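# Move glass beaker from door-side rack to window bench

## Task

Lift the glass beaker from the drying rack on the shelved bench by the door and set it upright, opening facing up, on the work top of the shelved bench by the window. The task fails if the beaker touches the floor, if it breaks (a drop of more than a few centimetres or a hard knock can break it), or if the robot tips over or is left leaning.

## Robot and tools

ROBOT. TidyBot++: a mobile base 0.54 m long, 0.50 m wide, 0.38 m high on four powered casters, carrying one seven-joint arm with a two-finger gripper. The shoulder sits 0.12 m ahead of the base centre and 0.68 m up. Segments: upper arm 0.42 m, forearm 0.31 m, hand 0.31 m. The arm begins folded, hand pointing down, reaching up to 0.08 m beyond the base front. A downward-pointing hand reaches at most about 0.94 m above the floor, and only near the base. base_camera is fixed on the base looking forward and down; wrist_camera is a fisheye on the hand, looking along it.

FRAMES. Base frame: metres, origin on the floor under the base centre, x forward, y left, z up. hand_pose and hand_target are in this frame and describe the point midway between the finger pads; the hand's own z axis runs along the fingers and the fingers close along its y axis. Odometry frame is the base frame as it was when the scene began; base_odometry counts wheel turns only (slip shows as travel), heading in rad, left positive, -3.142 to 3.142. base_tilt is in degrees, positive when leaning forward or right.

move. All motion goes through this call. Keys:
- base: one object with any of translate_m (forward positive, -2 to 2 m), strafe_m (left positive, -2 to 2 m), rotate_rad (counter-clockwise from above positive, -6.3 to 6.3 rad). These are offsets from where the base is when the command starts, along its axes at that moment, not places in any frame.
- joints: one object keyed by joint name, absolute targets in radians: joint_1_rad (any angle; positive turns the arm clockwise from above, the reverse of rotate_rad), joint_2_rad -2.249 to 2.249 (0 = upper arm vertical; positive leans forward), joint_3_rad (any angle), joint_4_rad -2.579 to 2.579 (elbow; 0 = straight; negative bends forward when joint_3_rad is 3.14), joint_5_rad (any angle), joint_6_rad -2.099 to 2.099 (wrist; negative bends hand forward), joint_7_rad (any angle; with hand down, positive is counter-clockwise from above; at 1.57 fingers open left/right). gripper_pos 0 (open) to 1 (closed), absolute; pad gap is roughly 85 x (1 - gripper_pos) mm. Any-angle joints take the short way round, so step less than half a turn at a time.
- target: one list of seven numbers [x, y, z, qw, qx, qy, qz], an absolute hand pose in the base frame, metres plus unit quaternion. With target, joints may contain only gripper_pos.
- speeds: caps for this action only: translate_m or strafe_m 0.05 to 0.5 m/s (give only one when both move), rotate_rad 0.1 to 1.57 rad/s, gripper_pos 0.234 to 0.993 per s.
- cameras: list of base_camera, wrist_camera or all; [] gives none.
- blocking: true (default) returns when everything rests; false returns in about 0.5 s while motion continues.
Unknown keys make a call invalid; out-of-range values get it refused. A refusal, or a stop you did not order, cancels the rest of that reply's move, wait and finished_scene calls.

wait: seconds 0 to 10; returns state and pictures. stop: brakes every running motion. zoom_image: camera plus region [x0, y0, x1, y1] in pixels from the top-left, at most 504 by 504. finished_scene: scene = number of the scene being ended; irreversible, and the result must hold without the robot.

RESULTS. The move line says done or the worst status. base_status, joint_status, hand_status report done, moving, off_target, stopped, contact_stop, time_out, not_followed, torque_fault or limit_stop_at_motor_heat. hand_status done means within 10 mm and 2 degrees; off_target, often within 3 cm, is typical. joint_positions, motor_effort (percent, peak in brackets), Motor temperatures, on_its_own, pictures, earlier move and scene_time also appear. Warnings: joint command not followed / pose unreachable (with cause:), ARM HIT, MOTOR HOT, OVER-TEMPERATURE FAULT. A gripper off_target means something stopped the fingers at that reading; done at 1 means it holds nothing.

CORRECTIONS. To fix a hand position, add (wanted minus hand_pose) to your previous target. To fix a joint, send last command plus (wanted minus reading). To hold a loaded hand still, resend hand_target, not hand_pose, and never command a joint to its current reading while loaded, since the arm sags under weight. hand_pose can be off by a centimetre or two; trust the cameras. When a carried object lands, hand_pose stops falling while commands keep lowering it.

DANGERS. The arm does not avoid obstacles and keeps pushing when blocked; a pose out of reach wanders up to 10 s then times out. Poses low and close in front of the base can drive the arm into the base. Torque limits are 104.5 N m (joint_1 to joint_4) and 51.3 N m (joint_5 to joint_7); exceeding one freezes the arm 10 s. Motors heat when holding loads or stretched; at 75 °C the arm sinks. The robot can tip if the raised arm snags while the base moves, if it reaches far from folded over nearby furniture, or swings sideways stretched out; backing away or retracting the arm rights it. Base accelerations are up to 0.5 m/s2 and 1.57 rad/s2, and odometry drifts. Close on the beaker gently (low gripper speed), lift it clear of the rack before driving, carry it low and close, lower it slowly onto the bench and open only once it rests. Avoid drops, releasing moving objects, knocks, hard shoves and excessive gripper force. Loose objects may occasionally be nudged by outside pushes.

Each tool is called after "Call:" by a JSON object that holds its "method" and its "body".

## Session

Call:
{"method": "move", "body": {}}

Scene clock: 0.00 s.
Motor temperatures (°C): [30 33 27 32 34 35 38]
base_odometry: x=+0.000 y=+0.000 heading=+0.000
base_tilt: forward=+0.2 right=-0.1
base_status: not commanded
joint_positions: joint_1_rad=-0.008 joint_2_rad=-0.340 joint_3_rad=+3.114 joint_4_rad=-2.532 joint_5_rad=+0.013 joint_6_rad=-0.863 joint_7_rad=+1.551 gripper_pos=+0.000
joint_status: not commanded
motor_effort: joint_1_rad=+0 joint_2_rad=-2 joint_3_rad=+1 joint_4_rad=+12 joint_5_rad=+1 joint_6_rad=+0 joint_7_rad=-1
hand_pose: x=+0.2609 y=+0.0021 z=+0.5853 quat_wxyz=(+0.009, +0.999, +0.011, +0.043) (m; base frame)
hand_target: x=+0.2613 y=+0.0022 z=+0.5856 quat_wxyz=(+0.009, +0.999, +0.011, +0.044) (m; base frame)
hand_status: not commanded
pictures: base_camera, wrist_camera
camera_calibration:
wrist_camera: T_world_to_cam=[[0.0327105, -0.997969, 0.054654, -0.0479988], [-0.997324, -0.0361692, -0.0635417, 0.347954], [0.0653895, -0.0524292, -0.996482, 0.700787], [0, 0, 0, 1]] pos_world=[0.302768, 0.00142563, 0.723055]

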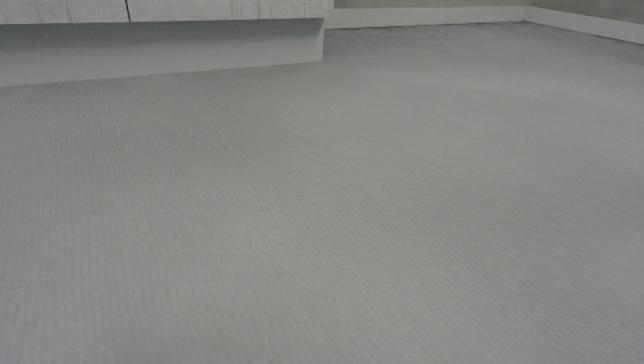

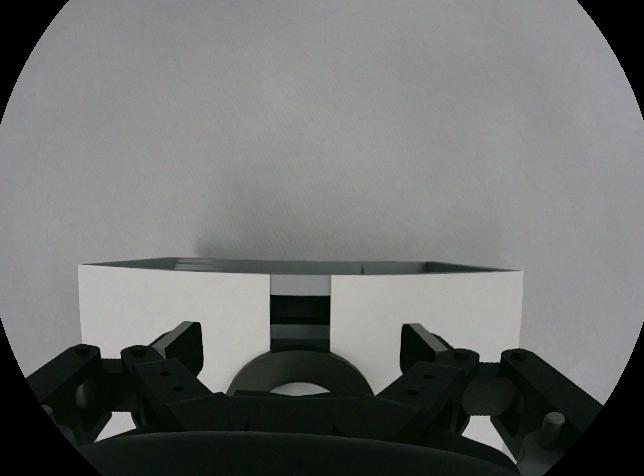

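Call:
{"method": "move", "body": {"joints": {"joint_1_rad": 0.0, "joint_2_rad": -0.3, "joint_3_rad": 3.14, "joint_4_rad": -1.3, "joint_5_rad": 0.0, "joint_6_rad": -0.65, "joint_7_rad": 1.57}}}

Scene clock: 4.77 s.
Motor temperatures (°C): [30 33 27 32 34 35 38]
move: done
base_odometry: x=+0.000 y=+0.000 heading=+0.000
base_tilt: forward=+0.1 right=+0.0
base_status: not commanded
joint_positions: joint_1_rad=-0.008 joint_2_rad=-0.314 joint_3_rad=+3.126 joint_4_rad=-1.325 joint_5_rad=+0.013 joint_6_rad=-0.691 joint_7_rad=+1.551 gripper_pos=+0.000
joint_status: all done
motor_effort: joint_1_rad=+0(1) joint_2_rad=-7(9) joint_3_rad=+1(2) joint_4_rad=+17(19) joint_5_rad=+1(3) joint_6_rad=+8(8) joint_7_rad=-1(3)
hand_pose: x=+0.5640 y=+0.0114 z=+1.2077 quat_wxyz=(-0.006, +0.752, +0.004, +0.659) (m; base frame)
hand_target: x=+0.5695 y=+0.0023 z=+1.2290 quat_wxyz=(-0.001, +0.735, +0.000, +0.679) (m; base frame)
hand_status: not commanded
pictures: base_camera, wrist_camera
camera_calibration:
wrist_camera: T_world_to_cam=[[-0.0200916, -0.999683, 0.0151648, -0.00518985], [-0.153976, -0.0118931, -0.988003, 1.33074], [0.98787, -0.0221856, -0.153688, -0.236783], [0, 0, 0, 1]] pos_world=[0.438708, 0.0053852, 1.27846]

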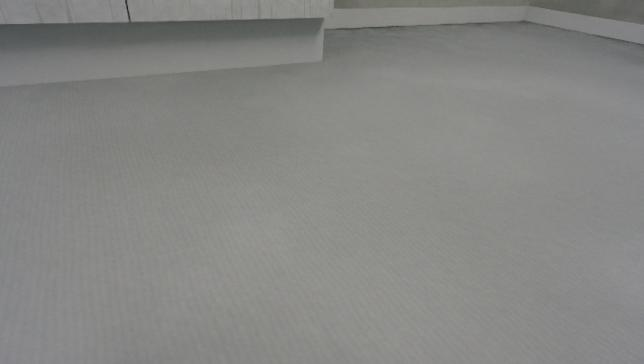

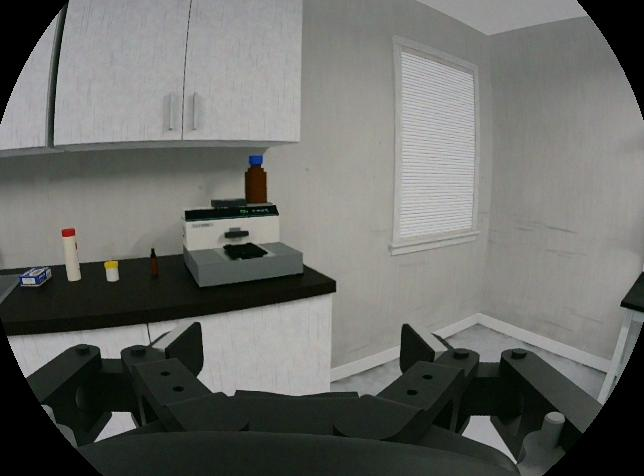

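Call:
{"method": "move", "body": {"joints": {"joint_1_rad": 1.05}}}

Scene clock: 8.33 s.
Motor temperatures (°C): [30 33 27 32 34 36 38]
move: done
base_odometry: x=+0.000 y=+0.000 heading=+0.000
base_tilt: forward=+0.2 right=+0.0
base_status: not commanded
joint_positions: joint_1_rad=+1.027 joint_2_rad=-0.312 joint_3_rad=+3.132 joint_4_rad=-1.325 joint_5_rad=+0.013 joint_6_rad=-0.690 joint_7_rad=+1.551 gripper_pos=+0.000
joint_status: all done
motor_effort: joint_1_rad=+0(2) joint_2_rad=-7(8) joint_3_rad=+1(2) joint_4_rad=+17(18) joint_5_rad=+1(2) joint_6_rad=+8(8) joint_7_rad=-2(2)
hand_pose: x=+0.3534 y=-0.3794 z=+1.2074 quat_wxyz=(+0.322, +0.654, -0.371, +0.575) (m; base frame)
hand_target: x=+0.3451 y=-0.3896 z=+1.2290 quat_wxyz=(+0.340, +0.636, -0.368, +0.587) (m; base frame)
hand_status: not commanded
pictures: base_camera, wrist_camera
camera_calibration:
wrist_camera: T_world_to_cam=[[-0.872674, -0.488125, 0.0132127, 0.097615], [-0.0868127, 0.128463, -0.987907, 1.32268], [0.480525, -0.863268, -0.154482, -0.176358], [0, 0, 0, 1]] pos_world=[0.284756, -0.274512, 1.27815]

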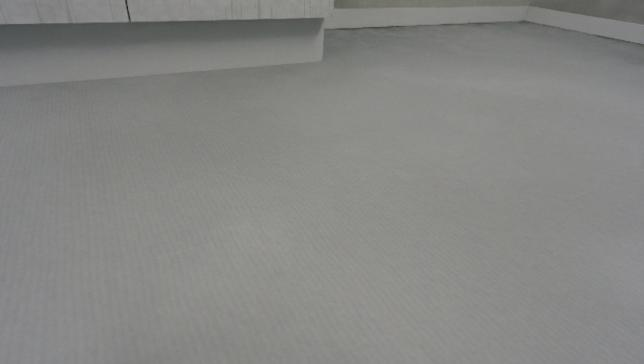

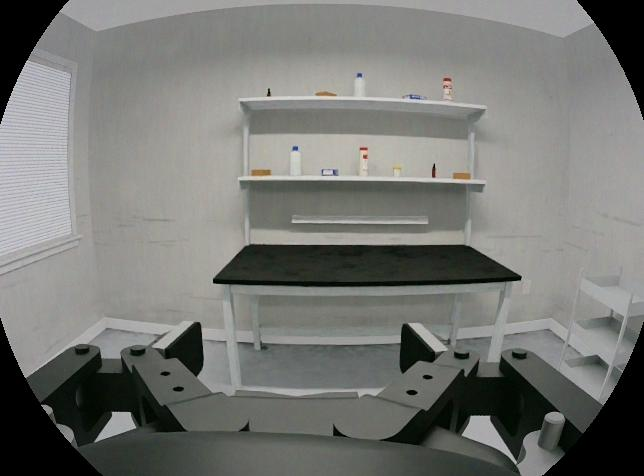

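Call:
{"method": "move", "body": {"base": {"rotate_rad": 2.11}, "joints": {"joint_1_rad": 0.0}}}

Call:
{"method": "zoom_image", "body": {"camera": "wrist_camera", "region": [160, 100, 500, 360]}}

Scene clock: 20.90 s.
Motor temperatures (°C): [30 32 27 32 34 36 38]
move: done
base_odometry: x=+0.000 y=+0.000 heading=+2.110
base_tilt: forward=+0.1 right=+0.0
base_status: done
joint_positions: joint_1_rad=+0.018 joint_2_rad=-0.285 joint_3_rad=+3.137 joint_4_rad=-1.325 joint_5_rad=+0.013 joint_6_rad=-0.688 joint_7_rad=+1.551 gripper_pos=+0.000
joint_status: all done
motor_effort: joint_1_rad=+0(3) joint_2_rad=-8(13) joint_3_rad=+0(3) joint_4_rad=+17(19) joint_5_rad=+1(2) joint_6_rad=+8(8) joint_7_rad=-1(2)
hand_pose: x=+0.5794 y=-0.0068 z=+1.1954 quat_wxyz=(+0.005, +0.761, -0.011, +0.649) (m; base frame)
hand_target: x=+0.5695 y=+0.0023 z=+1.2290 quat_wxyz=(-0.001, +0.735, +0.000, +0.679) (m; base frame)
hand_status: not commanded
pictures: base_camera, wrist_camera
camera_calibration:
wrist_camera: T_world_to_cam=[[-0.0558273, -0.99836, 0.012694, 0.00080261], [-0.180441, -0.00241602, -0.983583, 1.33081], [0.982, -0.0572013, -0.18001, -0.219741], [0, 0, 0, 1]] pos_world=[0.455964, -0.00855291, 1.2694]

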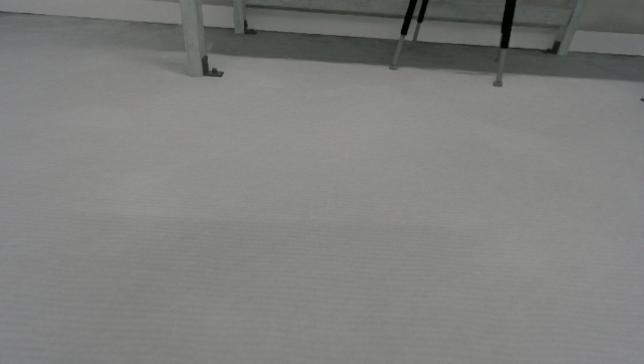

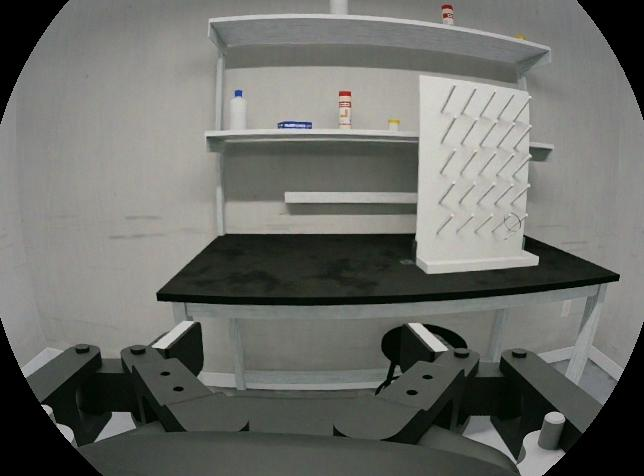

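Scaled by 1.482.

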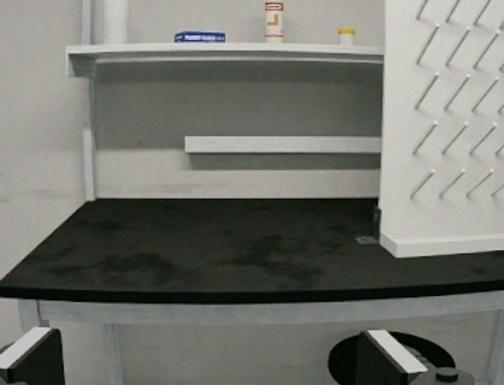

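Call:
{"method": "zoom_image", "body": {"camera": "wrist_camera", "region": [400, 60, 640, 300]}}

Scaled by 2.100.

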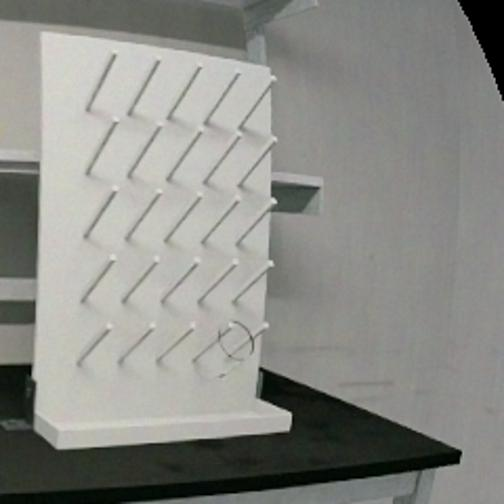

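Call:
{"method": "zoom_image", "body": {"camera": "wrist_camera", "region": [420, 170, 560, 280]}}

Scaled by 3.600.

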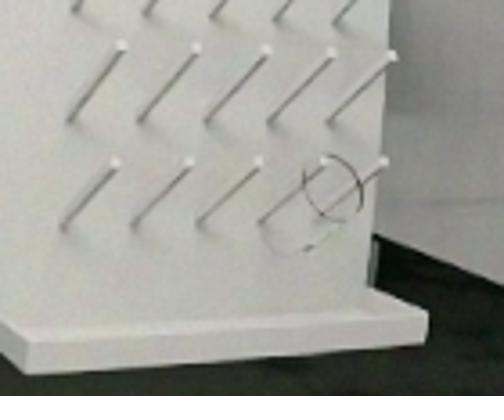

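Call:
{"method": "move", "body": {"base": {"translate_m": 0.50, "strafe_m": -0.62}, "joints": {"joint_1_rad": -0.02, "joint_2_rad": -0.085, "joint_3_rad": 3.14, "joint_4_rad": -1.645, "joint_5_rad": 0.0, "joint_6_rad": 0.04, "joint_7_rad": 1.637}}}

Call:
{"method": "zoom_image", "body": {"camera": "wrist_camera", "region": [200, 120, 440, 340]}}

Scene clock: 260.07 s.
Motor temperatures (°C): [30 32 27 33 34 36 38]
move: done
base_odometry: x=+0.275 y=+0.747 heading=+2.110
base_tilt: forward=+0.2 right=+0.0
base_status: done
joint_positions: joint_1_rad=-0.001 joint_2_rad=-0.087 joint_3_rad=+3.139 joint_4_rad=-1.640 joint_5_rad=+0.013 joint_6_rad=-0.001 joint_7_rad=+1.569 gripper_pos=+0.000
joint_status: all done
motor_effort: joint_1_rad=+0(2) joint_2_rad=-16(18) joint_3_rad=+0(3) joint_4_rad=+20(22) joint_5_rad=+1(2) joint_6_rad=+8(9) joint_7_rad=-1(3)
hand_pose: x=+0.7080 y=+0.0039 z=+1.1119 quat_wxyz=(+0.003, +0.701, +0.005, +0.713) (m; base frame)
hand_target: x=+0.7083 y=+0.0141 z=+1.1203 quat_wxyz=(+0.016, +0.688, +0.030, +0.725) (m; base frame)
hand_status: not commanded
pictures: base_camera, wrist_camera
camera_calibration:
wrist_camera: T_world_to_cam=[[-0.0317433, -0.999191, 0.0246901, -0.0107298], [-0.00549711, -0.0245277, -0.999684, 1.16609], [0.999481, -0.031869, -0.00471408, -0.567784], [0, 0, 0, 1]] pos_world=[0.573559, -0.000214278, 1.16331]

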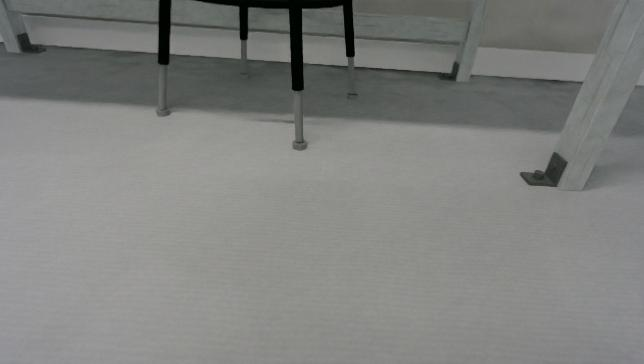

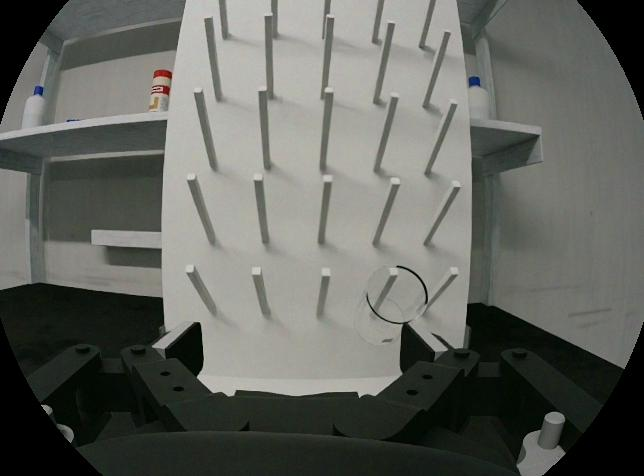

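Scaled by 2.100.

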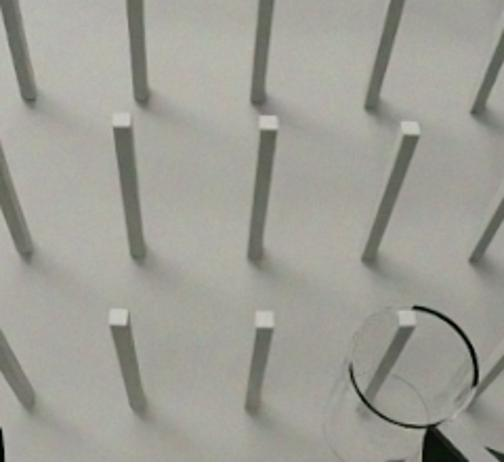

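Call:
{"method": "zoom_image", "body": {"camera": "wrist_camera", "region": [160, 150, 330, 340]}}

Call:
{"method": "zoom_image", "body": {"camera": "wrist_camera", "region": [310, 150, 480, 340]}}

Scaled by 2.653.

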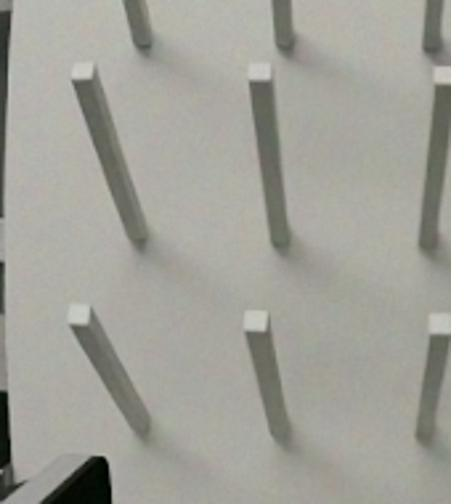

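Scaled by 2.653.

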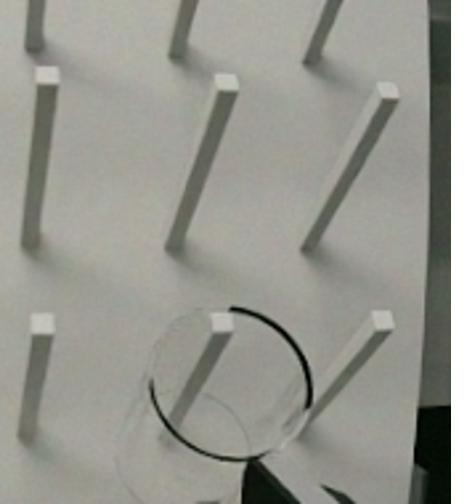

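Call:
{"method": "move", "body": {"base": {"translate_m": 0.12, "strafe_m": -0.143, "rotate_rad": 0.035}, "joints": {"joint_1_rad": -0.02, "joint_2_rad": -0.075, "joint_3_rad": 3.14, "joint_4_rad": -1.782, "joint_5_rad": 0.0, "joint_6_rad": 0.17, "joint_7_rad": 1.637}}}

Call:
{"method": "zoom_image", "body": {"camera": "wrist_camera", "region": [190, 180, 430, 400]}}

Scene clock: 331.97 s.
Motor temperatures (°C): [30 32 27 33 34 36 38]
move: done
base_odometry: x=+0.337 y=+0.924 heading=+2.145
base_tilt: forward=+0.1 right=+0.0
base_status: done
joint_positions: joint_1_rad=-0.011 joint_2_rad=-0.078 joint_3_rad=+3.138 joint_4_rad=-1.772 joint_5_rad=+0.013 joint_6_rad=+0.128 joint_7_rad=+1.569 gripper_pos=+0.000
joint_status: all done
motor_effort: joint_1_rad=-1(3) joint_2_rad=-17(19) joint_3_rad=+1(4) joint_4_rad=+19(21) joint_5_rad=+1(2) joint_6_rad=+8(9) joint_7_rad=-1(2)
hand_pose: x=+0.7093 y=+0.0106 z=+1.0645 quat_wxyz=(-0.002, +0.705, +0.010, +0.709) (m; base frame)
hand_target: x=+0.7099 y=+0.0142 z=+1.0692 quat_wxyz=(+0.016, +0.694, +0.031, +0.719) (m; base frame)
hand_status: not commanded
pictures: base_camera, wrist_camera
camera_calibration:
wrist_camera: T_world_to_cam=[[-0.0192513, -0.9995, 0.0250662, -0.0120473], [-0.0168722, -0.0247425, -0.999551, 1.12676], [0.999672, -0.0196656, -0.0163875, -0.557002], [0, 0, 0, 1]] pos_world=[0.575599, 0.00488369, 1.11743]

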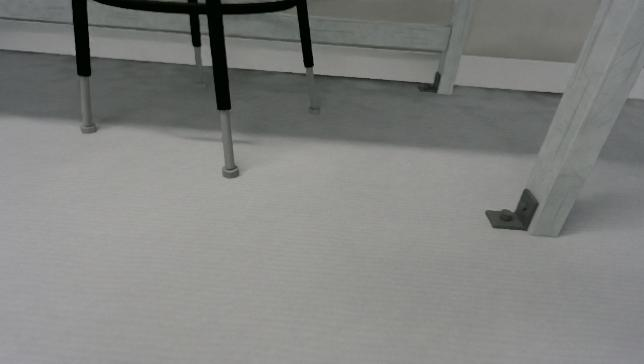

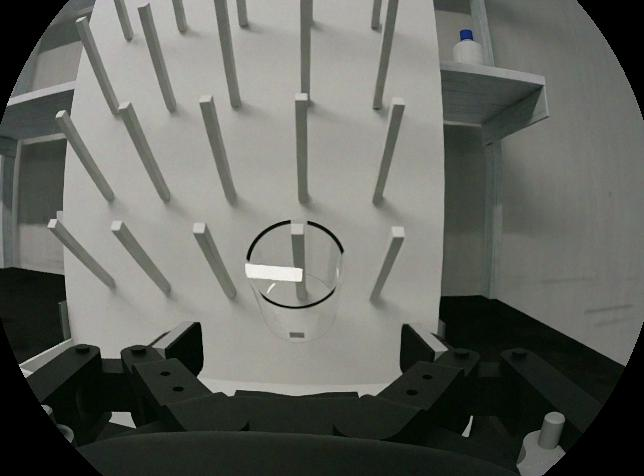

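Scaled by 2.100.

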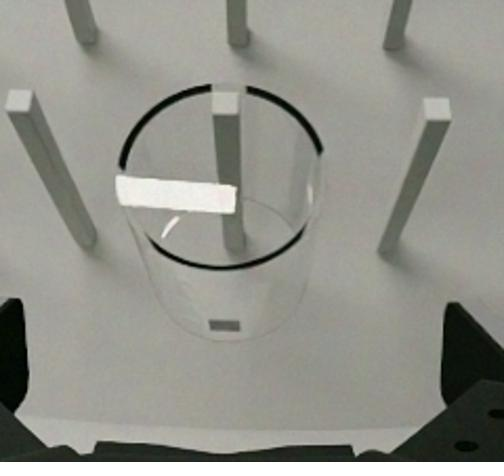

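Call:
{"method": "move", "body": {"cameras": ["wrist_camera", "base_camera"]}}

Scene clock: 351.17 s.
Motor temperatures (°C): [29 32 27 33 34 36 38]
base_odometry: x=+0.337 y=+0.924 heading=+2.145
base_tilt: forward=+0.2 right=-0.1
base_status: done
joint_positions: joint_1_rad=-0.011 joint_2_rad=-0.078 joint_3_rad=+3.138 joint_4_rad=-1.772 joint_5_rad=+0.013 joint_6_rad=+0.129 joint_7_rad=+1.569 gripper_pos=+0.000
joint_status: all done
motor_effort: joint_1_rad=+1(3) joint_2_rad=-16(19) joint_3_rad=+0(4) joint_4_rad=+19(21) joint_5_rad=+1(2) joint_6_rad=+8(9) joint_7_rad=-1(2)
hand_pose: x=+0.7093 y=+0.0106 z=+1.0648 quat_wxyz=(-0.002, +0.705, +0.010, +0.709) (m; base frame)
hand_target: x=+0.7099 y=+0.0142 z=+1.0692 quat_wxyz=(+0.016, +0.694, +0.031, +0.719) (m; base frame)
hand_status: not commanded
pictures: base_camera, wrist_camera
camera_calibration:
wrist_camera: T_world_to_cam=[[-0.0192628, -0.999501, 0.0250316, -0.012006], [-0.0158984, -0.0247269, -0.999568, 1.12639], [0.999688, -0.0196524, -0.0154142, -0.558043], [0, 0, 0, 1]] pos_world=[0.575545, 0.00488512, 1.1176]

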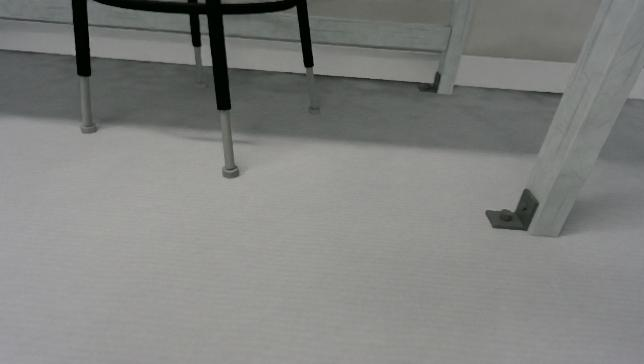

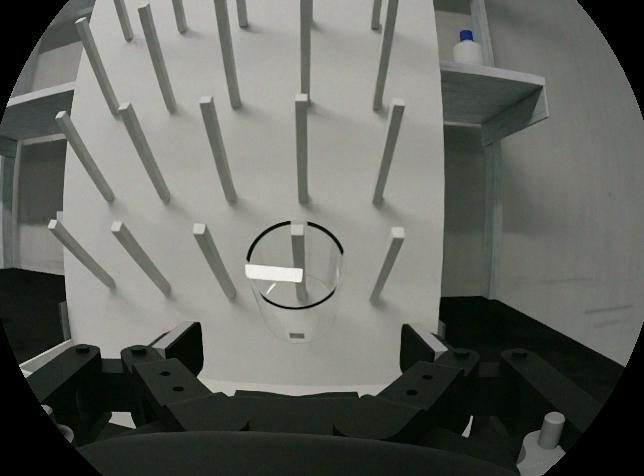

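Call:
{"method": "zoom_image", "body": {"camera": "wrist_camera", "region": [180, 180, 430, 400]}}

Scaled by 2.016.

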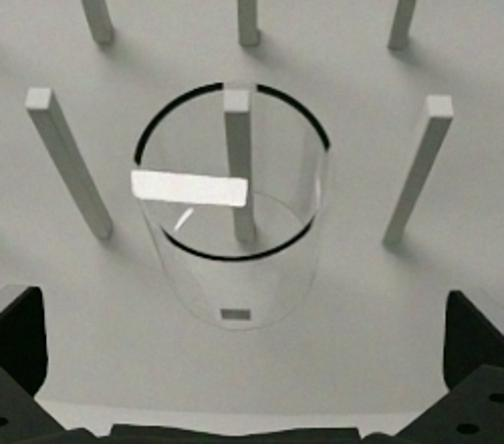

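Call:
{"method": "move", "body": {"joints": {"joint_2_rad": -0.054, "joint_4_rad": -1.958, "joint_6_rad": 0.368}, "cameras": ["wrist_camera"]}}

Call:
{"method": "zoom_image", "body": {"camera": "wrist_camera", "region": [180, 120, 430, 320]}}

Scene clock: 403.93 s.
Motor temperatures (°C): [29 32 26 33 34 36 38]
move: done
base_odometry: x=+0.337 y=+0.924 heading=+2.145
base_tilt: forward=+0.2 right=+0.0
base_status: not commanded
joint_positions: joint_1_rad=-0.011 joint_2_rad=-0.065 joint_3_rad=+3.138 joint_4_rad=-1.948 joint_5_rad=+0.013 joint_6_rad=+0.326 joint_7_rad=+1.569 gripper_pos=+0.000
joint_status: all done
motor_effort: joint_1_rad=-1(1) joint_2_rad=-16(18) joint_3_rad=+0(1) joint_4_rad=+19(21) joint_5_rad=+0(1) joint_6_rad=+8(9) joint_7_rad=-2(2)
hand_pose: x=+0.7018 y=+0.0112 z=+1.0096 quat_wxyz=(-0.003, +0.702, +0.010, +0.712) (m; base frame)
hand_target: x=+0.7043 y=+0.0140 z=+1.0100 quat_wxyz=(+0.016, +0.694, +0.031, +0.719) (m; base frame)
hand_status: not commanded
pictures: wrist_camera
camera_calibration:
wrist_camera: T_world_to_cam=[[-0.0169281, -0.999564, 0.0241964, -0.0109189], [-0.00848704, -0.0240554, -0.999675, 1.066], [0.999821, -0.017128, -0.00807612, -0.55889], [0, 0, 0, 1]] pos_world=[0.567652, 0.00515618, 1.0614]

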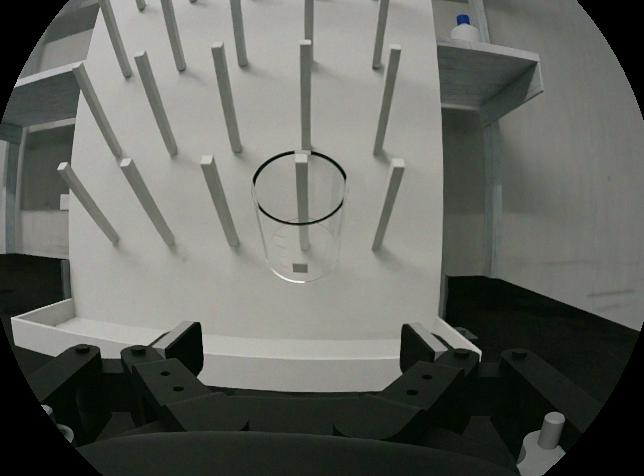

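Scaled by 2.016.

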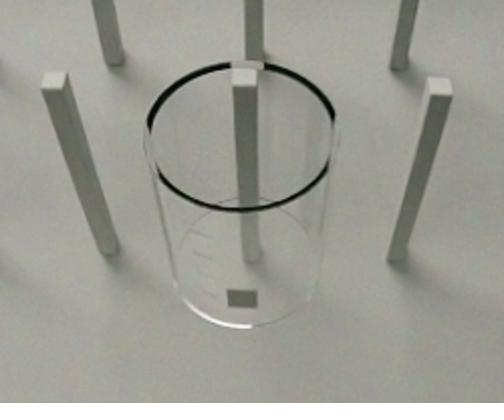

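Call:
{"method": "move", "body": {"base": {"translate_m": 0.07, "strafe_m": 0.008}, "speeds": {"translate_m": 0.2}, "joints": {"joint_2_rad": -0.086, "joint_4_rad": -1.762, "joint_6_rad": 0.09}, "cameras": ["wrist_camera"]}}

Call:
{"method": "zoom_image", "body": {"camera": "wrist_camera", "region": [180, 200, 430, 400]}}

Scene clock: 501.87 s.
Motor temperatures (°C): [29 32 26 33 34 36 38]
move: done
base_odometry: x=+0.292 y=+0.979 heading=+2.145
base_tilt: forward=+0.2 right=+0.0
base_status: done
joint_positions: joint_1_rad=-0.011 joint_2_rad=-0.075 joint_3_rad=+3.138 joint_4_rad=-1.789 joint_5_rad=+0.013 joint_6_rad=+0.142 joint_7_rad=+1.569 gripper_pos=+0.000
joint_status: all done
motor_effort: joint_1_rad=+0(1) joint_2_rad=-16(21) joint_3_rad=+0(1) joint_4_rad=+19(20) joint_5_rad=+1(1) joint_6_rad=+8(9) joint_7_rad=-2(2)
hand_pose: x=+0.7099 y=+0.0107 z=+1.0561 quat_wxyz=(-0.002, +0.707, +0.010, +0.707) (m; base frame)
hand_target: x=+0.7066 y=+0.0141 z=+1.0633 quat_wxyz=(+0.016, +0.712, +0.031, +0.702) (m; base frame)
hand_status: not commanded
pictures: wrist_camera
camera_calibration:
wrist_camera: T_world_to_cam=[[-0.018901, -0.999502, 0.0252592, -0.0122178], [-0.0236437, -0.0248098, -0.999413, 1.123], [0.999542, -0.0194871, -0.023163, -0.550489], [0, 0, 0, 1]] pos_world=[0.576558, 0.00492224, 1.1099]

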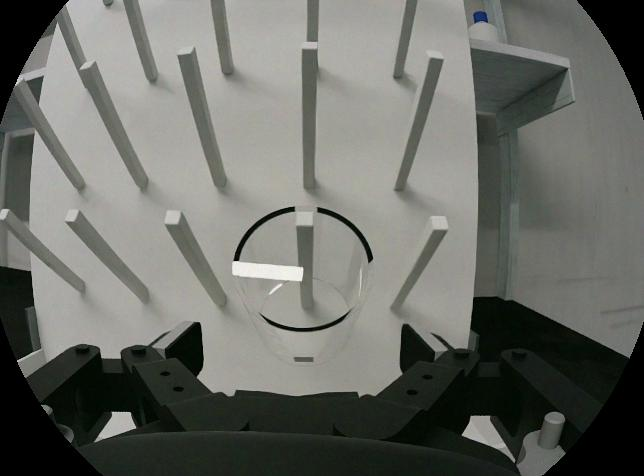

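Scaled by 2.016.

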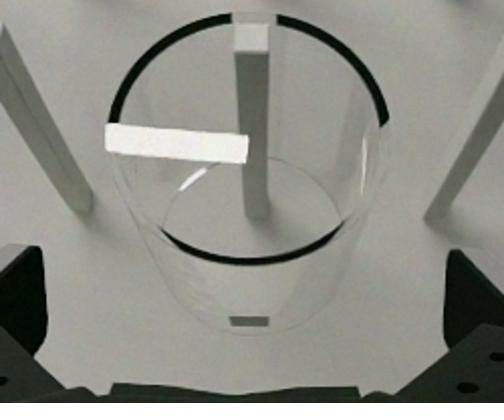

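Call:
{"method": "move", "body": {"base": {"translate_m": 0.055}, "speeds": {"translate_m": 0.08}, "joints": {"joint_2_rad": -0.088, "joint_4_rad": -1.733, "joint_6_rad": 0.06}, "cameras": ["wrist_camera"]}}

Call:
{"method": "zoom_image", "body": {"camera": "wrist_camera", "region": [180, 200, 430, 400]}}

Scene clock: 524.20 s.
Motor temperatures (°C): [29 32 26 33 34 36 38]
move: done
base_odometry: x=+0.262 y=+1.025 heading=+2.145
base_tilt: forward=+0.1 right=+0.0
base_status: done
joint_positions: joint_1_rad=-0.011 joint_2_rad=-0.079 joint_3_rad=+3.138 joint_4_rad=-1.759 joint_5_rad=+0.013 joint_6_rad=+0.107 joint_7_rad=+1.569 gripper_pos=+0.000
joint_status: all done
motor_effort: joint_1_rad=+1(1) joint_2_rad=-17(20) joint_3_rad=+1(1) joint_4_rad=+19(21) joint_5_rad=+1(2) joint_6_rad=+8(9) joint_7_rad=-1(2)
hand_pose: x=+0.7093 y=+0.0105 z=+1.0666 quat_wxyz=(-0.002, +0.708, +0.010, +0.707) (m; base frame)
hand_target: x=+0.7066 y=+0.0141 z=+1.0732 quat_wxyz=(+0.016, +0.711, +0.031, +0.702) (m; base frame)
hand_status: not commanded
pictures: wrist_camera
camera_calibration:
wrist_camera: T_world_to_cam=[[-0.0193498, -0.999492, 0.025341, -0.0124086], [-0.0239178, -0.0248758, -0.999404, 1.13372], [0.999527, -0.0199444, -0.0234243, -0.549316], [0, 0, 0, 1]] pos_world=[0.575932, 0.00484407, 1.12049]

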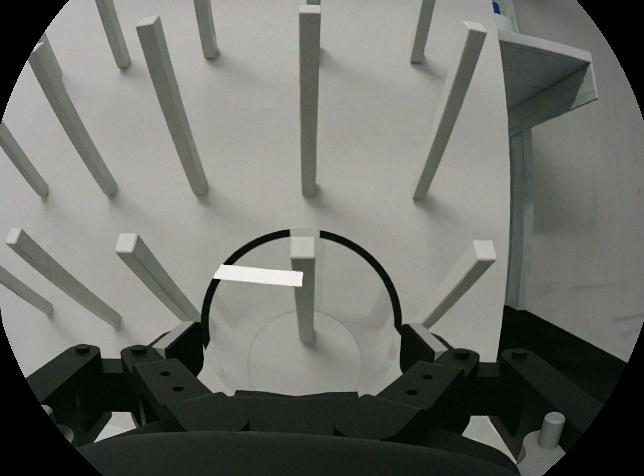

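Scaled by 2.016.

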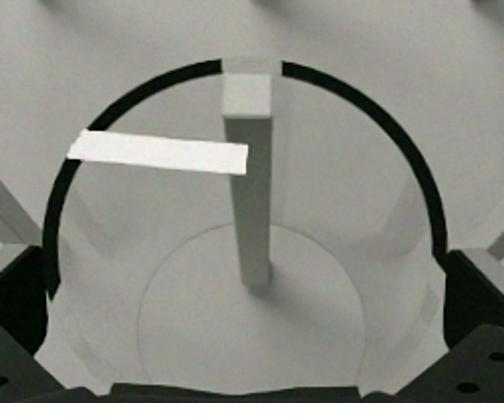

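Call:
{"method": "move", "body": {"joints": {"gripper_pos": 0.22}, "speeds": {"gripper_pos": 0.234}, "cameras": ["wrist_camera"]}}

Call:
{"method": "zoom_image", "body": {"camera": "wrist_camera", "region": [180, 200, 430, 400]}}

Scene clock: 530.17 s.
Motor temperatures (°C): [29 32 26 33 34 36 38]
move: done
base_odometry: x=+0.262 y=+1.025 heading=+2.145
base_tilt: forward=+0.2 right=+0.0
base_status: not commanded
joint_positions: joint_1_rad=-0.011 joint_2_rad=-0.079 joint_3_rad=+3.138 joint_4_rad=-1.759 joint_5_rad=+0.013 joint_6_rad=+0.107 joint_7_rad=+1.569 gripper_pos=+0.211
joint_status: all done
motor_effort: joint_1_rad=-1(2) joint_2_rad=-15(17) joint_3_rad=+1(1) joint_4_rad=+19(20) joint_5_rad=+1(2) joint_6_rad=+8(8) joint_7_rad=-2(2)
hand_pose: x=+0.7093 y=+0.0105 z=+1.0666 quat_wxyz=(-0.002, +0.708, +0.010, +0.707) (m; base frame)
hand_target: x=+0.7066 y=+0.0141 z=+1.0732 quat_wxyz=(+0.016, +0.711, +0.031, +0.702) (m; base frame)
hand_status: not commanded
pictures: wrist_camera
camera_calibration:
wrist_camera: T_world_to_cam=[[-0.0193513, -0.999492, 0.0253405, -0.0124091], [-0.0238905, -0.0248757, -0.999405, 1.13373], [0.999527, -0.0199452, -0.023397, -0.549311], [0, 0, 0, 1]] pos_world=[0.575896, 0.00484353, 1.12052]

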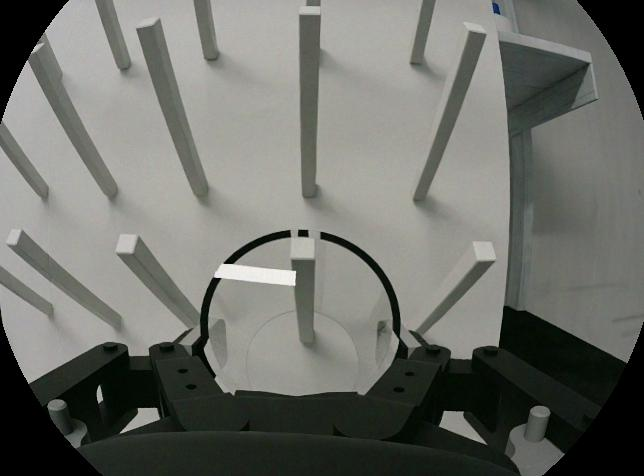

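Scaled by 2.016.

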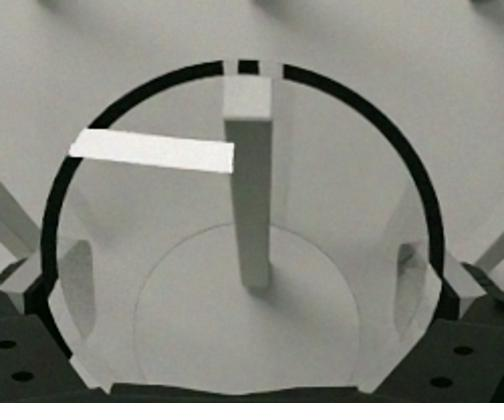

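Call:
{"method": "move", "body": {"joints": {"gripper_pos": 0.23}, "speeds": {"gripper_pos": 0.234}, "cameras": []}}

Scene clock: 531.83 s.
Motor temperatures (°C): [29 32 26 33 34 36 38]
move: done
base_odometry: x=+0.262 y=+1.025 heading=+2.145
base_tilt: forward=+0.1 right=+0.0
base_status: not commanded
joint_positions: joint_1_rad=-0.011 joint_2_rad=-0.080 joint_3_rad=+3.138 joint_4_rad=-1.759 joint_5_rad=+0.013 joint_6_rad=+0.107 joint_7_rad=+1.569 gripper_pos=+0.220
joint_status: all done
motor_effort: joint_1_rad=+0(1) joint_2_rad=-15(15) joint_3_rad=+1(1) joint_4_rad=+19(20) joint_5_rad=+1(1) joint_6_rad=+8(8) joint_7_rad=-1(2)
hand_pose: x=+0.7092 y=+0.0105 z=+1.0668 quat_wxyz=(-0.002, +0.707, +0.010, +0.707) (m; base frame)
hand_target: x=+0.7066 y=+0.0141 z=+1.0732 quat_wxyz=(+0.016, +0.711, +0.031, +0.702) (m; base frame)
hand_status: not commanded
pictures: none
No camera images: "cameras" was empty.

Call:
{"method": "move", "body": {"joints": {"joint_2_rad": -0.091, "joint_4_rad": -1.687, "joint_6_rad": 0.012}, "cameras": ["wrist_camera"]}}

Call:
{"method": "zoom_image", "body": {"camera": "wrist_camera", "region": [180, 200, 430, 400]}}

Scene clock: 544.73 s.
Motor temperatures (°C): [29 32 26 33 34 36 38]
move: done
base_odometry: x=+0.262 y=+1.025 heading=+2.145
base_tilt: forward=+0.2 right=+0.0
base_status: not commanded
joint_positions: joint_1_rad=-0.011 joint_2_rad=-0.080 joint_3_rad=+3.138 joint_4_rad=-1.722 joint_5_rad=+0.013 joint_6_rad=+0.053 joint_7_rad=+1.569 gripper_pos=+0.220
joint_status: all done
motor_effort: joint_1_rad=+0(1) joint_2_rad=-18(18) joint_3_rad=+0(1) joint_4_rad=+21(21) joint_5_rad=+1(1) joint_6_rad=+9(10) joint_7_rad=-2(2)
hand_pose: x=+0.7102 y=+0.0103 z=+1.0729 quat_wxyz=(-0.001, +0.714, +0.010, +0.701) (m; base frame)
hand_target: x=+0.7061 y=+0.0141 z=+1.0888 quat_wxyz=(+0.016, +0.711, +0.031, +0.702) (m; base frame)
hand_status: not commanded
pictures: wrist_camera
camera_calibration:
wrist_camera: T_world_to_cam=[[-0.019626, -0.99947, 0.025988, -0.0132567], [-0.0409868, -0.0251669, -0.998843, 1.15159], [0.998967, -0.0206685, -0.0404712, -0.531358], [0, 0, 0, 1]] pos_world=[0.577749, 0.00474989, 1.12909]

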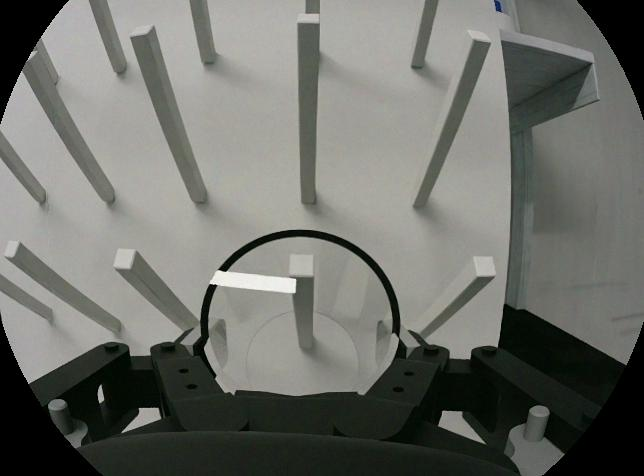

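Scaled by 2.016.

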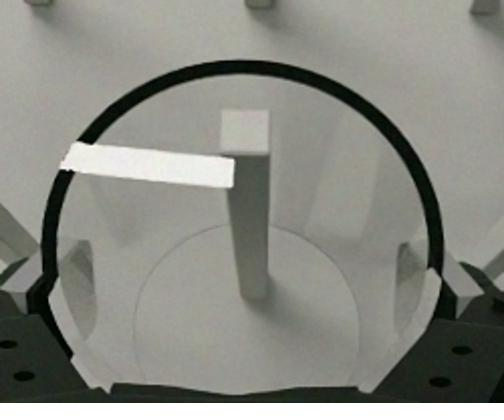

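Call:
{"method": "move", "body": {"joints": {"joint_2_rad": -0.092, "joint_4_rad": -1.583, "joint_6_rad": -0.08}, "cameras": ["wrist_camera"]}}

Scene clock: 548.07 s.
Motor temperatures (°C): [29 32 26 33 34 36 38]
move: done
base_odometry: x=+0.262 y=+1.025 heading=+2.145
base_tilt: forward=+0.2 right=-0.1
base_status: not commanded
joint_positions: joint_1_rad=-0.011 joint_2_rad=-0.080 joint_3_rad=+3.138 joint_4_rad=-1.615 joint_5_rad=+0.013 joint_6_rad=-0.034 joint_7_rad=+1.569 gripper_pos=+0.220
joint_status: all done
motor_effort: joint_1_rad=+0(2) joint_2_rad=-18(20) joint_3_rad=+0(1) joint_4_rad=+20(22) joint_5_rad=+1(1) joint_6_rad=+9(10) joint_7_rad=-1(2)
hand_pose: x=+0.7109 y=+0.0100 z=+1.1128 quat_wxyz=(-0.001, +0.706, +0.009, +0.708) (m; base frame)
hand_target: x=+0.7048 y=+0.0141 z=+1.1258 quat_wxyz=(+0.016, +0.706, +0.031, +0.707) (m; base frame)
hand_status: not commanded
pictures: wrist_camera
camera_calibration:
wrist_camera: T_world_to_cam=[[-0.0212769, -0.999453, 0.0252987, -0.0126735], [-0.0207782, -0.0248569, -0.999475, 1.17778], [0.999558, -0.0217913, -0.020238, -0.553345], [0, 0, 0, 1]] pos_world=[0.577302, 0.00455127, 1.16628]

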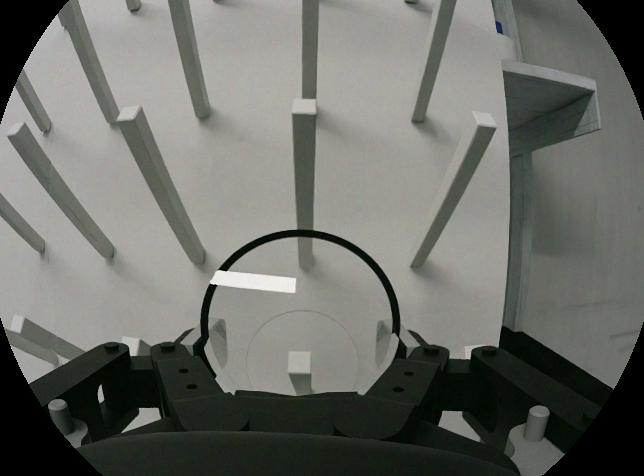

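Call:
{"method": "move", "body": {"base": {"translate_m": -0.045}, "speeds": {"translate_m": 0.15}, "cameras": ["wrist_camera"]}}

Scene clock: 555.70 s.
Motor temperatures (°C): [29 32 26 33 34 36 38]
move: done
base_odometry: x=+0.286 y=+0.987 heading=+2.145
base_tilt: forward=+0.2 right=-0.1
base_status: done
joint_positions: joint_1_rad=-0.011 joint_2_rad=-0.089 joint_3_rad=+3.138 joint_4_rad=-1.614 joint_5_rad=+0.013 joint_6_rad=-0.037 joint_7_rad=+1.569 gripper_pos=+0.220
joint_status: not commanded
motor_effort: joint_1_rad=+0(2) joint_2_rad=-18(21) joint_3_rad=+0(2) joint_4_rad=+21(22) joint_5_rad=+1(1) joint_6_rad=+9(10) joint_7_rad=-1(2)
hand_pose: x=+0.7068 y=+0.0099 z=+1.1180 quat_wxyz=(-0.001, +0.704, +0.009, +0.710) (m; base frame)
hand_target: x=+0.7048 y=+0.0141 z=+1.1258 quat_wxyz=(+0.016, +0.706, +0.031, +0.707) (m; base frame)
hand_status: not commanded
pictures: wrist_camera
camera_calibration:
wrist_camera: T_world_to_cam=[[-0.021499, -0.999455, 0.0250685, -0.0125345], [-0.0136019, -0.0247796, -0.9996, 1.17789], [0.999676, -0.0218314, -0.0130617, -0.55729], [0, 0, 0, 1]] pos_world=[0.572862, 0.0044936, 1.17046]

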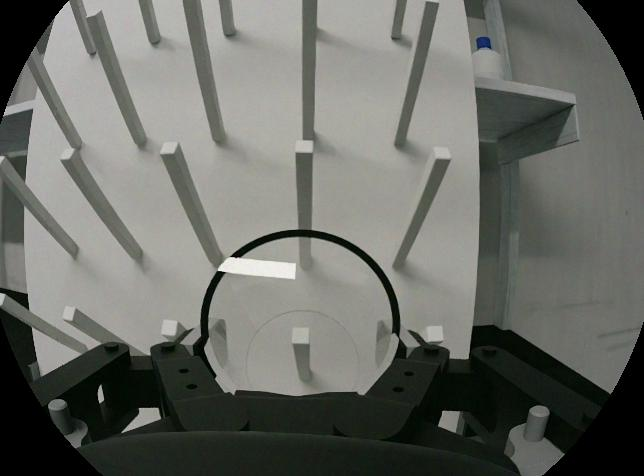

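Call:
{"method": "move", "body": {"joints": {"joint_2_rad": -0.065, "joint_4_rad": -1.428, "joint_6_rad": -0.224}, "cameras": []}}

Call:
{"method": "move", "body": {"base": {"translate_m": -0.3}, "speeds": {"translate_m": 0.25}, "cameras": ["wrist_camera"]}}

Call:
{"method": "zoom_image", "body": {"camera": "wrist_camera", "region": [190, 215, 415, 405]}}

Scene clock: 579.13 s.
Motor temperatures (°C): [29 32 26 33 34 35 38]
move: done
base_odometry: x=+0.286 y=+0.987 heading=+2.145
base_tilt: forward=+0.2 right=+0.0
base_status: not commanded
joint_positions: joint_1_rad=-0.011 joint_2_rad=-0.075 joint_3_rad=+3.138 joint_4_rad=-1.462 joint_5_rad=+0.013 joint_6_rad=-0.177 joint_7_rad=+1.569 gripper_pos=+0.220
joint_status: all done
motor_effort: joint_1_rad=+0(2) joint_2_rad=-18(19) joint_3_rad=+0(1) joint_4_rad=+20(22) joint_5_rad=+1(2) joint_6_rad=+9(10) joint_7_rad=-1(3)
hand_pose: x=+0.7078 y=+0.0093 z=+1.1611 quat_wxyz=(+0.000, +0.705, +0.008, +0.710) (m; base frame)
hand_target: x=+0.7103 y=+0.0142 z=+1.1615 quat_wxyz=(+0.016, +0.712, +0.031, +0.701) (m; base frame)
hand_status: not commanded
pictures: none
No camera images: "cameras" was empty.

Scene clock: 581.20 s.
Motor temperatures (°C): [29 32 26 33 34 35 38]
move: done
base_odometry: x=+0.449 y=+0.735 heading=+2.145
base_tilt: forward=+0.1 right=+0.0
base_status: done
joint_positions: joint_1_rad=-0.012 joint_2_rad=-0.060 joint_3_rad=+3.138 joint_4_rad=-1.461 joint_5_rad=+0.013 joint_6_rad=-0.181 joint_7_rad=+1.569 gripper_pos=+0.220
joint_status: not commanded
motor_effort: joint_1_rad=+0(2) joint_2_rad=-18(21) joint_3_rad=+0(1) joint_4_rad=+21(22) joint_5_rad=+1(1) joint_6_rad=+9(10) joint_7_rad=-2(2)
hand_pose: x=+0.7145 y=+0.0094 z=+1.1518 quat_wxyz=(+0.000, +0.711, +0.008, +0.703) (m; base frame)
hand_target: x=+0.7103 y=+0.0142 z=+1.1615 quat_wxyz=(+0.016, +0.712, +0.031, +0.701) (m; base frame)
hand_status: not commanded
pictures: wrist_camera
camera_calibration:
wrist_camera: T_world_to_cam=[[-0.0228577, -0.999414, 0.0254844, -0.0132123], [-0.0331123, -0.0247203, -0.999146, 1.22524], [0.99919, -0.023682, -0.0325278, -0.541816], [0, 0, 0, 1]] pos_world=[0.581646, 0.00425247, 1.20691]

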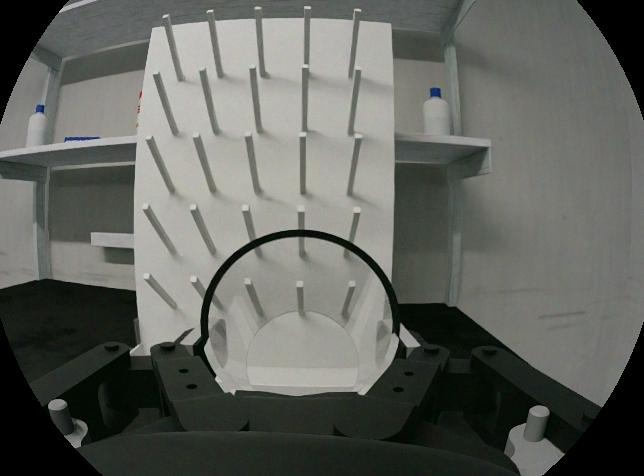

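Scaled by 2.240.

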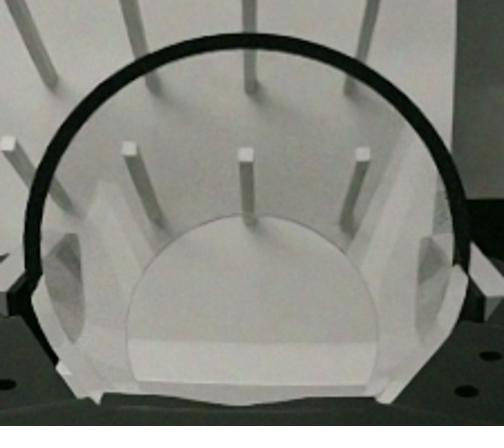

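Call:
{"method": "move", "body": {"base": {"translate_m": -1.231, "strafe_m": 0.556, "rotate_rad": 3.13}, "speeds": {"rotate_rad": 1.0}, "joints": {"joint_2_rad": 0.047, "joint_4_rad": -1.15, "joint_6_rad": -1.373}, "cameras": ["wrist_camera", "base_camera"]}}

Scene clock: 628.23 s.
Motor temperatures (°C): [29 32 26 34 34 35 38]
move: done
base_odometry: x=+0.652 y=-0.601 heading=-1.008
base_tilt: forward=+0.1 right=-0.1
base_status: done
joint_positions: joint_1_rad=-0.012 joint_2_rad=+0.053 joint_3_rad=+3.142 joint_4_rad=-1.183 joint_5_rad=+0.013 joint_6_rad=-1.332 joint_7_rad=+1.569 gripper_pos=+0.220
joint_status: all done
motor_effort: joint_1_rad=+0(3) joint_2_rad=-19(22) joint_3_rad=+0(3) joint_4_rad=+18(21) joint_5_rad=+1(2) joint_6_rad=+4(9) joint_7_rad=-1(2)
hand_pose: x=+0.6071 y=+0.0033 z=+0.9435 quat_wxyz=(+0.005, +0.959, +0.005, +0.282) (m; base frame)
hand_target: x=+0.5997 y=+0.0117 z=+0.9551 quat_wxyz=(+0.006, +0.959, +0.042, +0.282) (m; base frame)
hand_status: not commanded
pictures: base_camera, wrist_camera
camera_calibration:
wrist_camera: T_world_to_cam=[[-0.00118648, -0.998814, 0.0486721, -0.0514906], [-0.852378, -0.0244417, -0.522355, 1.06085], [0.522925, -0.0421068, -0.851338, 0.62035], [0, 0, 0, 1]] pos_world=[0.579792, 0.000620521, 1.08478]

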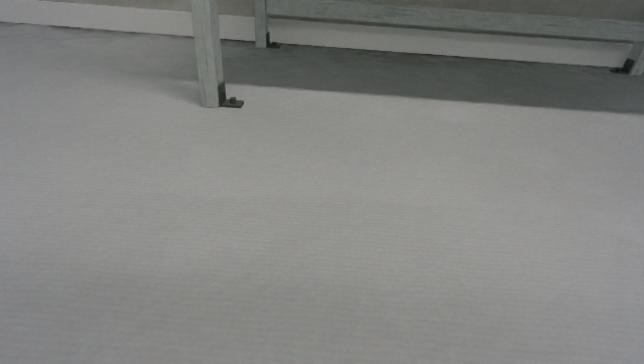

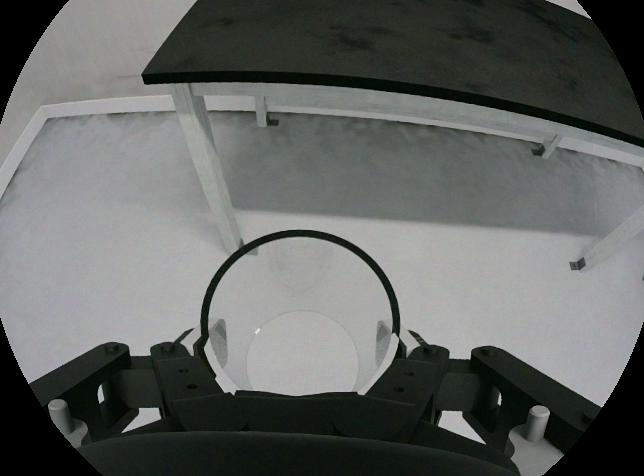

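Call:
{"method": "zoom_image", "body": {"camera": "wrist_camera", "region": [120, 0, 380, 130]}}

Call:
{"method": "zoom_image", "body": {"camera": "wrist_camera", "region": [380, 0, 644, 170]}}

Scaled by 1.938.

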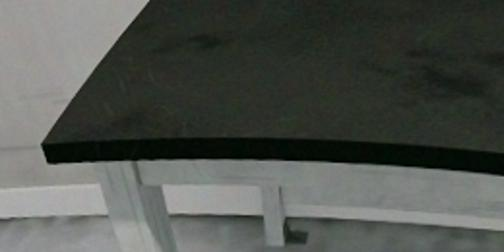

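Scaled by 1.909.

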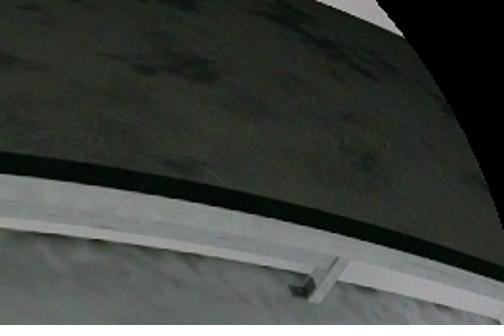

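Call:
{"method": "zoom_image", "body": {"camera": "base_camera", "region": [180, 0, 420, 130]}}

Call:
{"method": "zoom_image", "body": {"camera": "base_camera", "region": [420, 0, 644, 130]}}

Scaled by 2.100.

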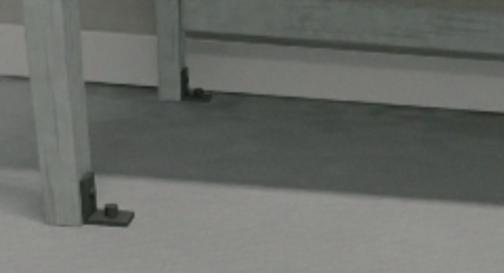

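Scaled by 2.250.

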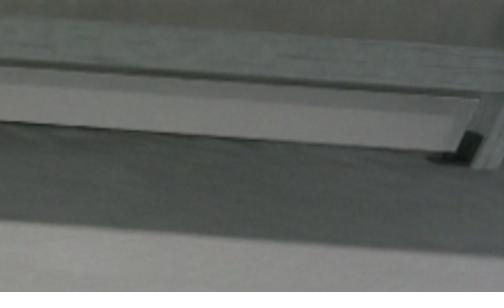

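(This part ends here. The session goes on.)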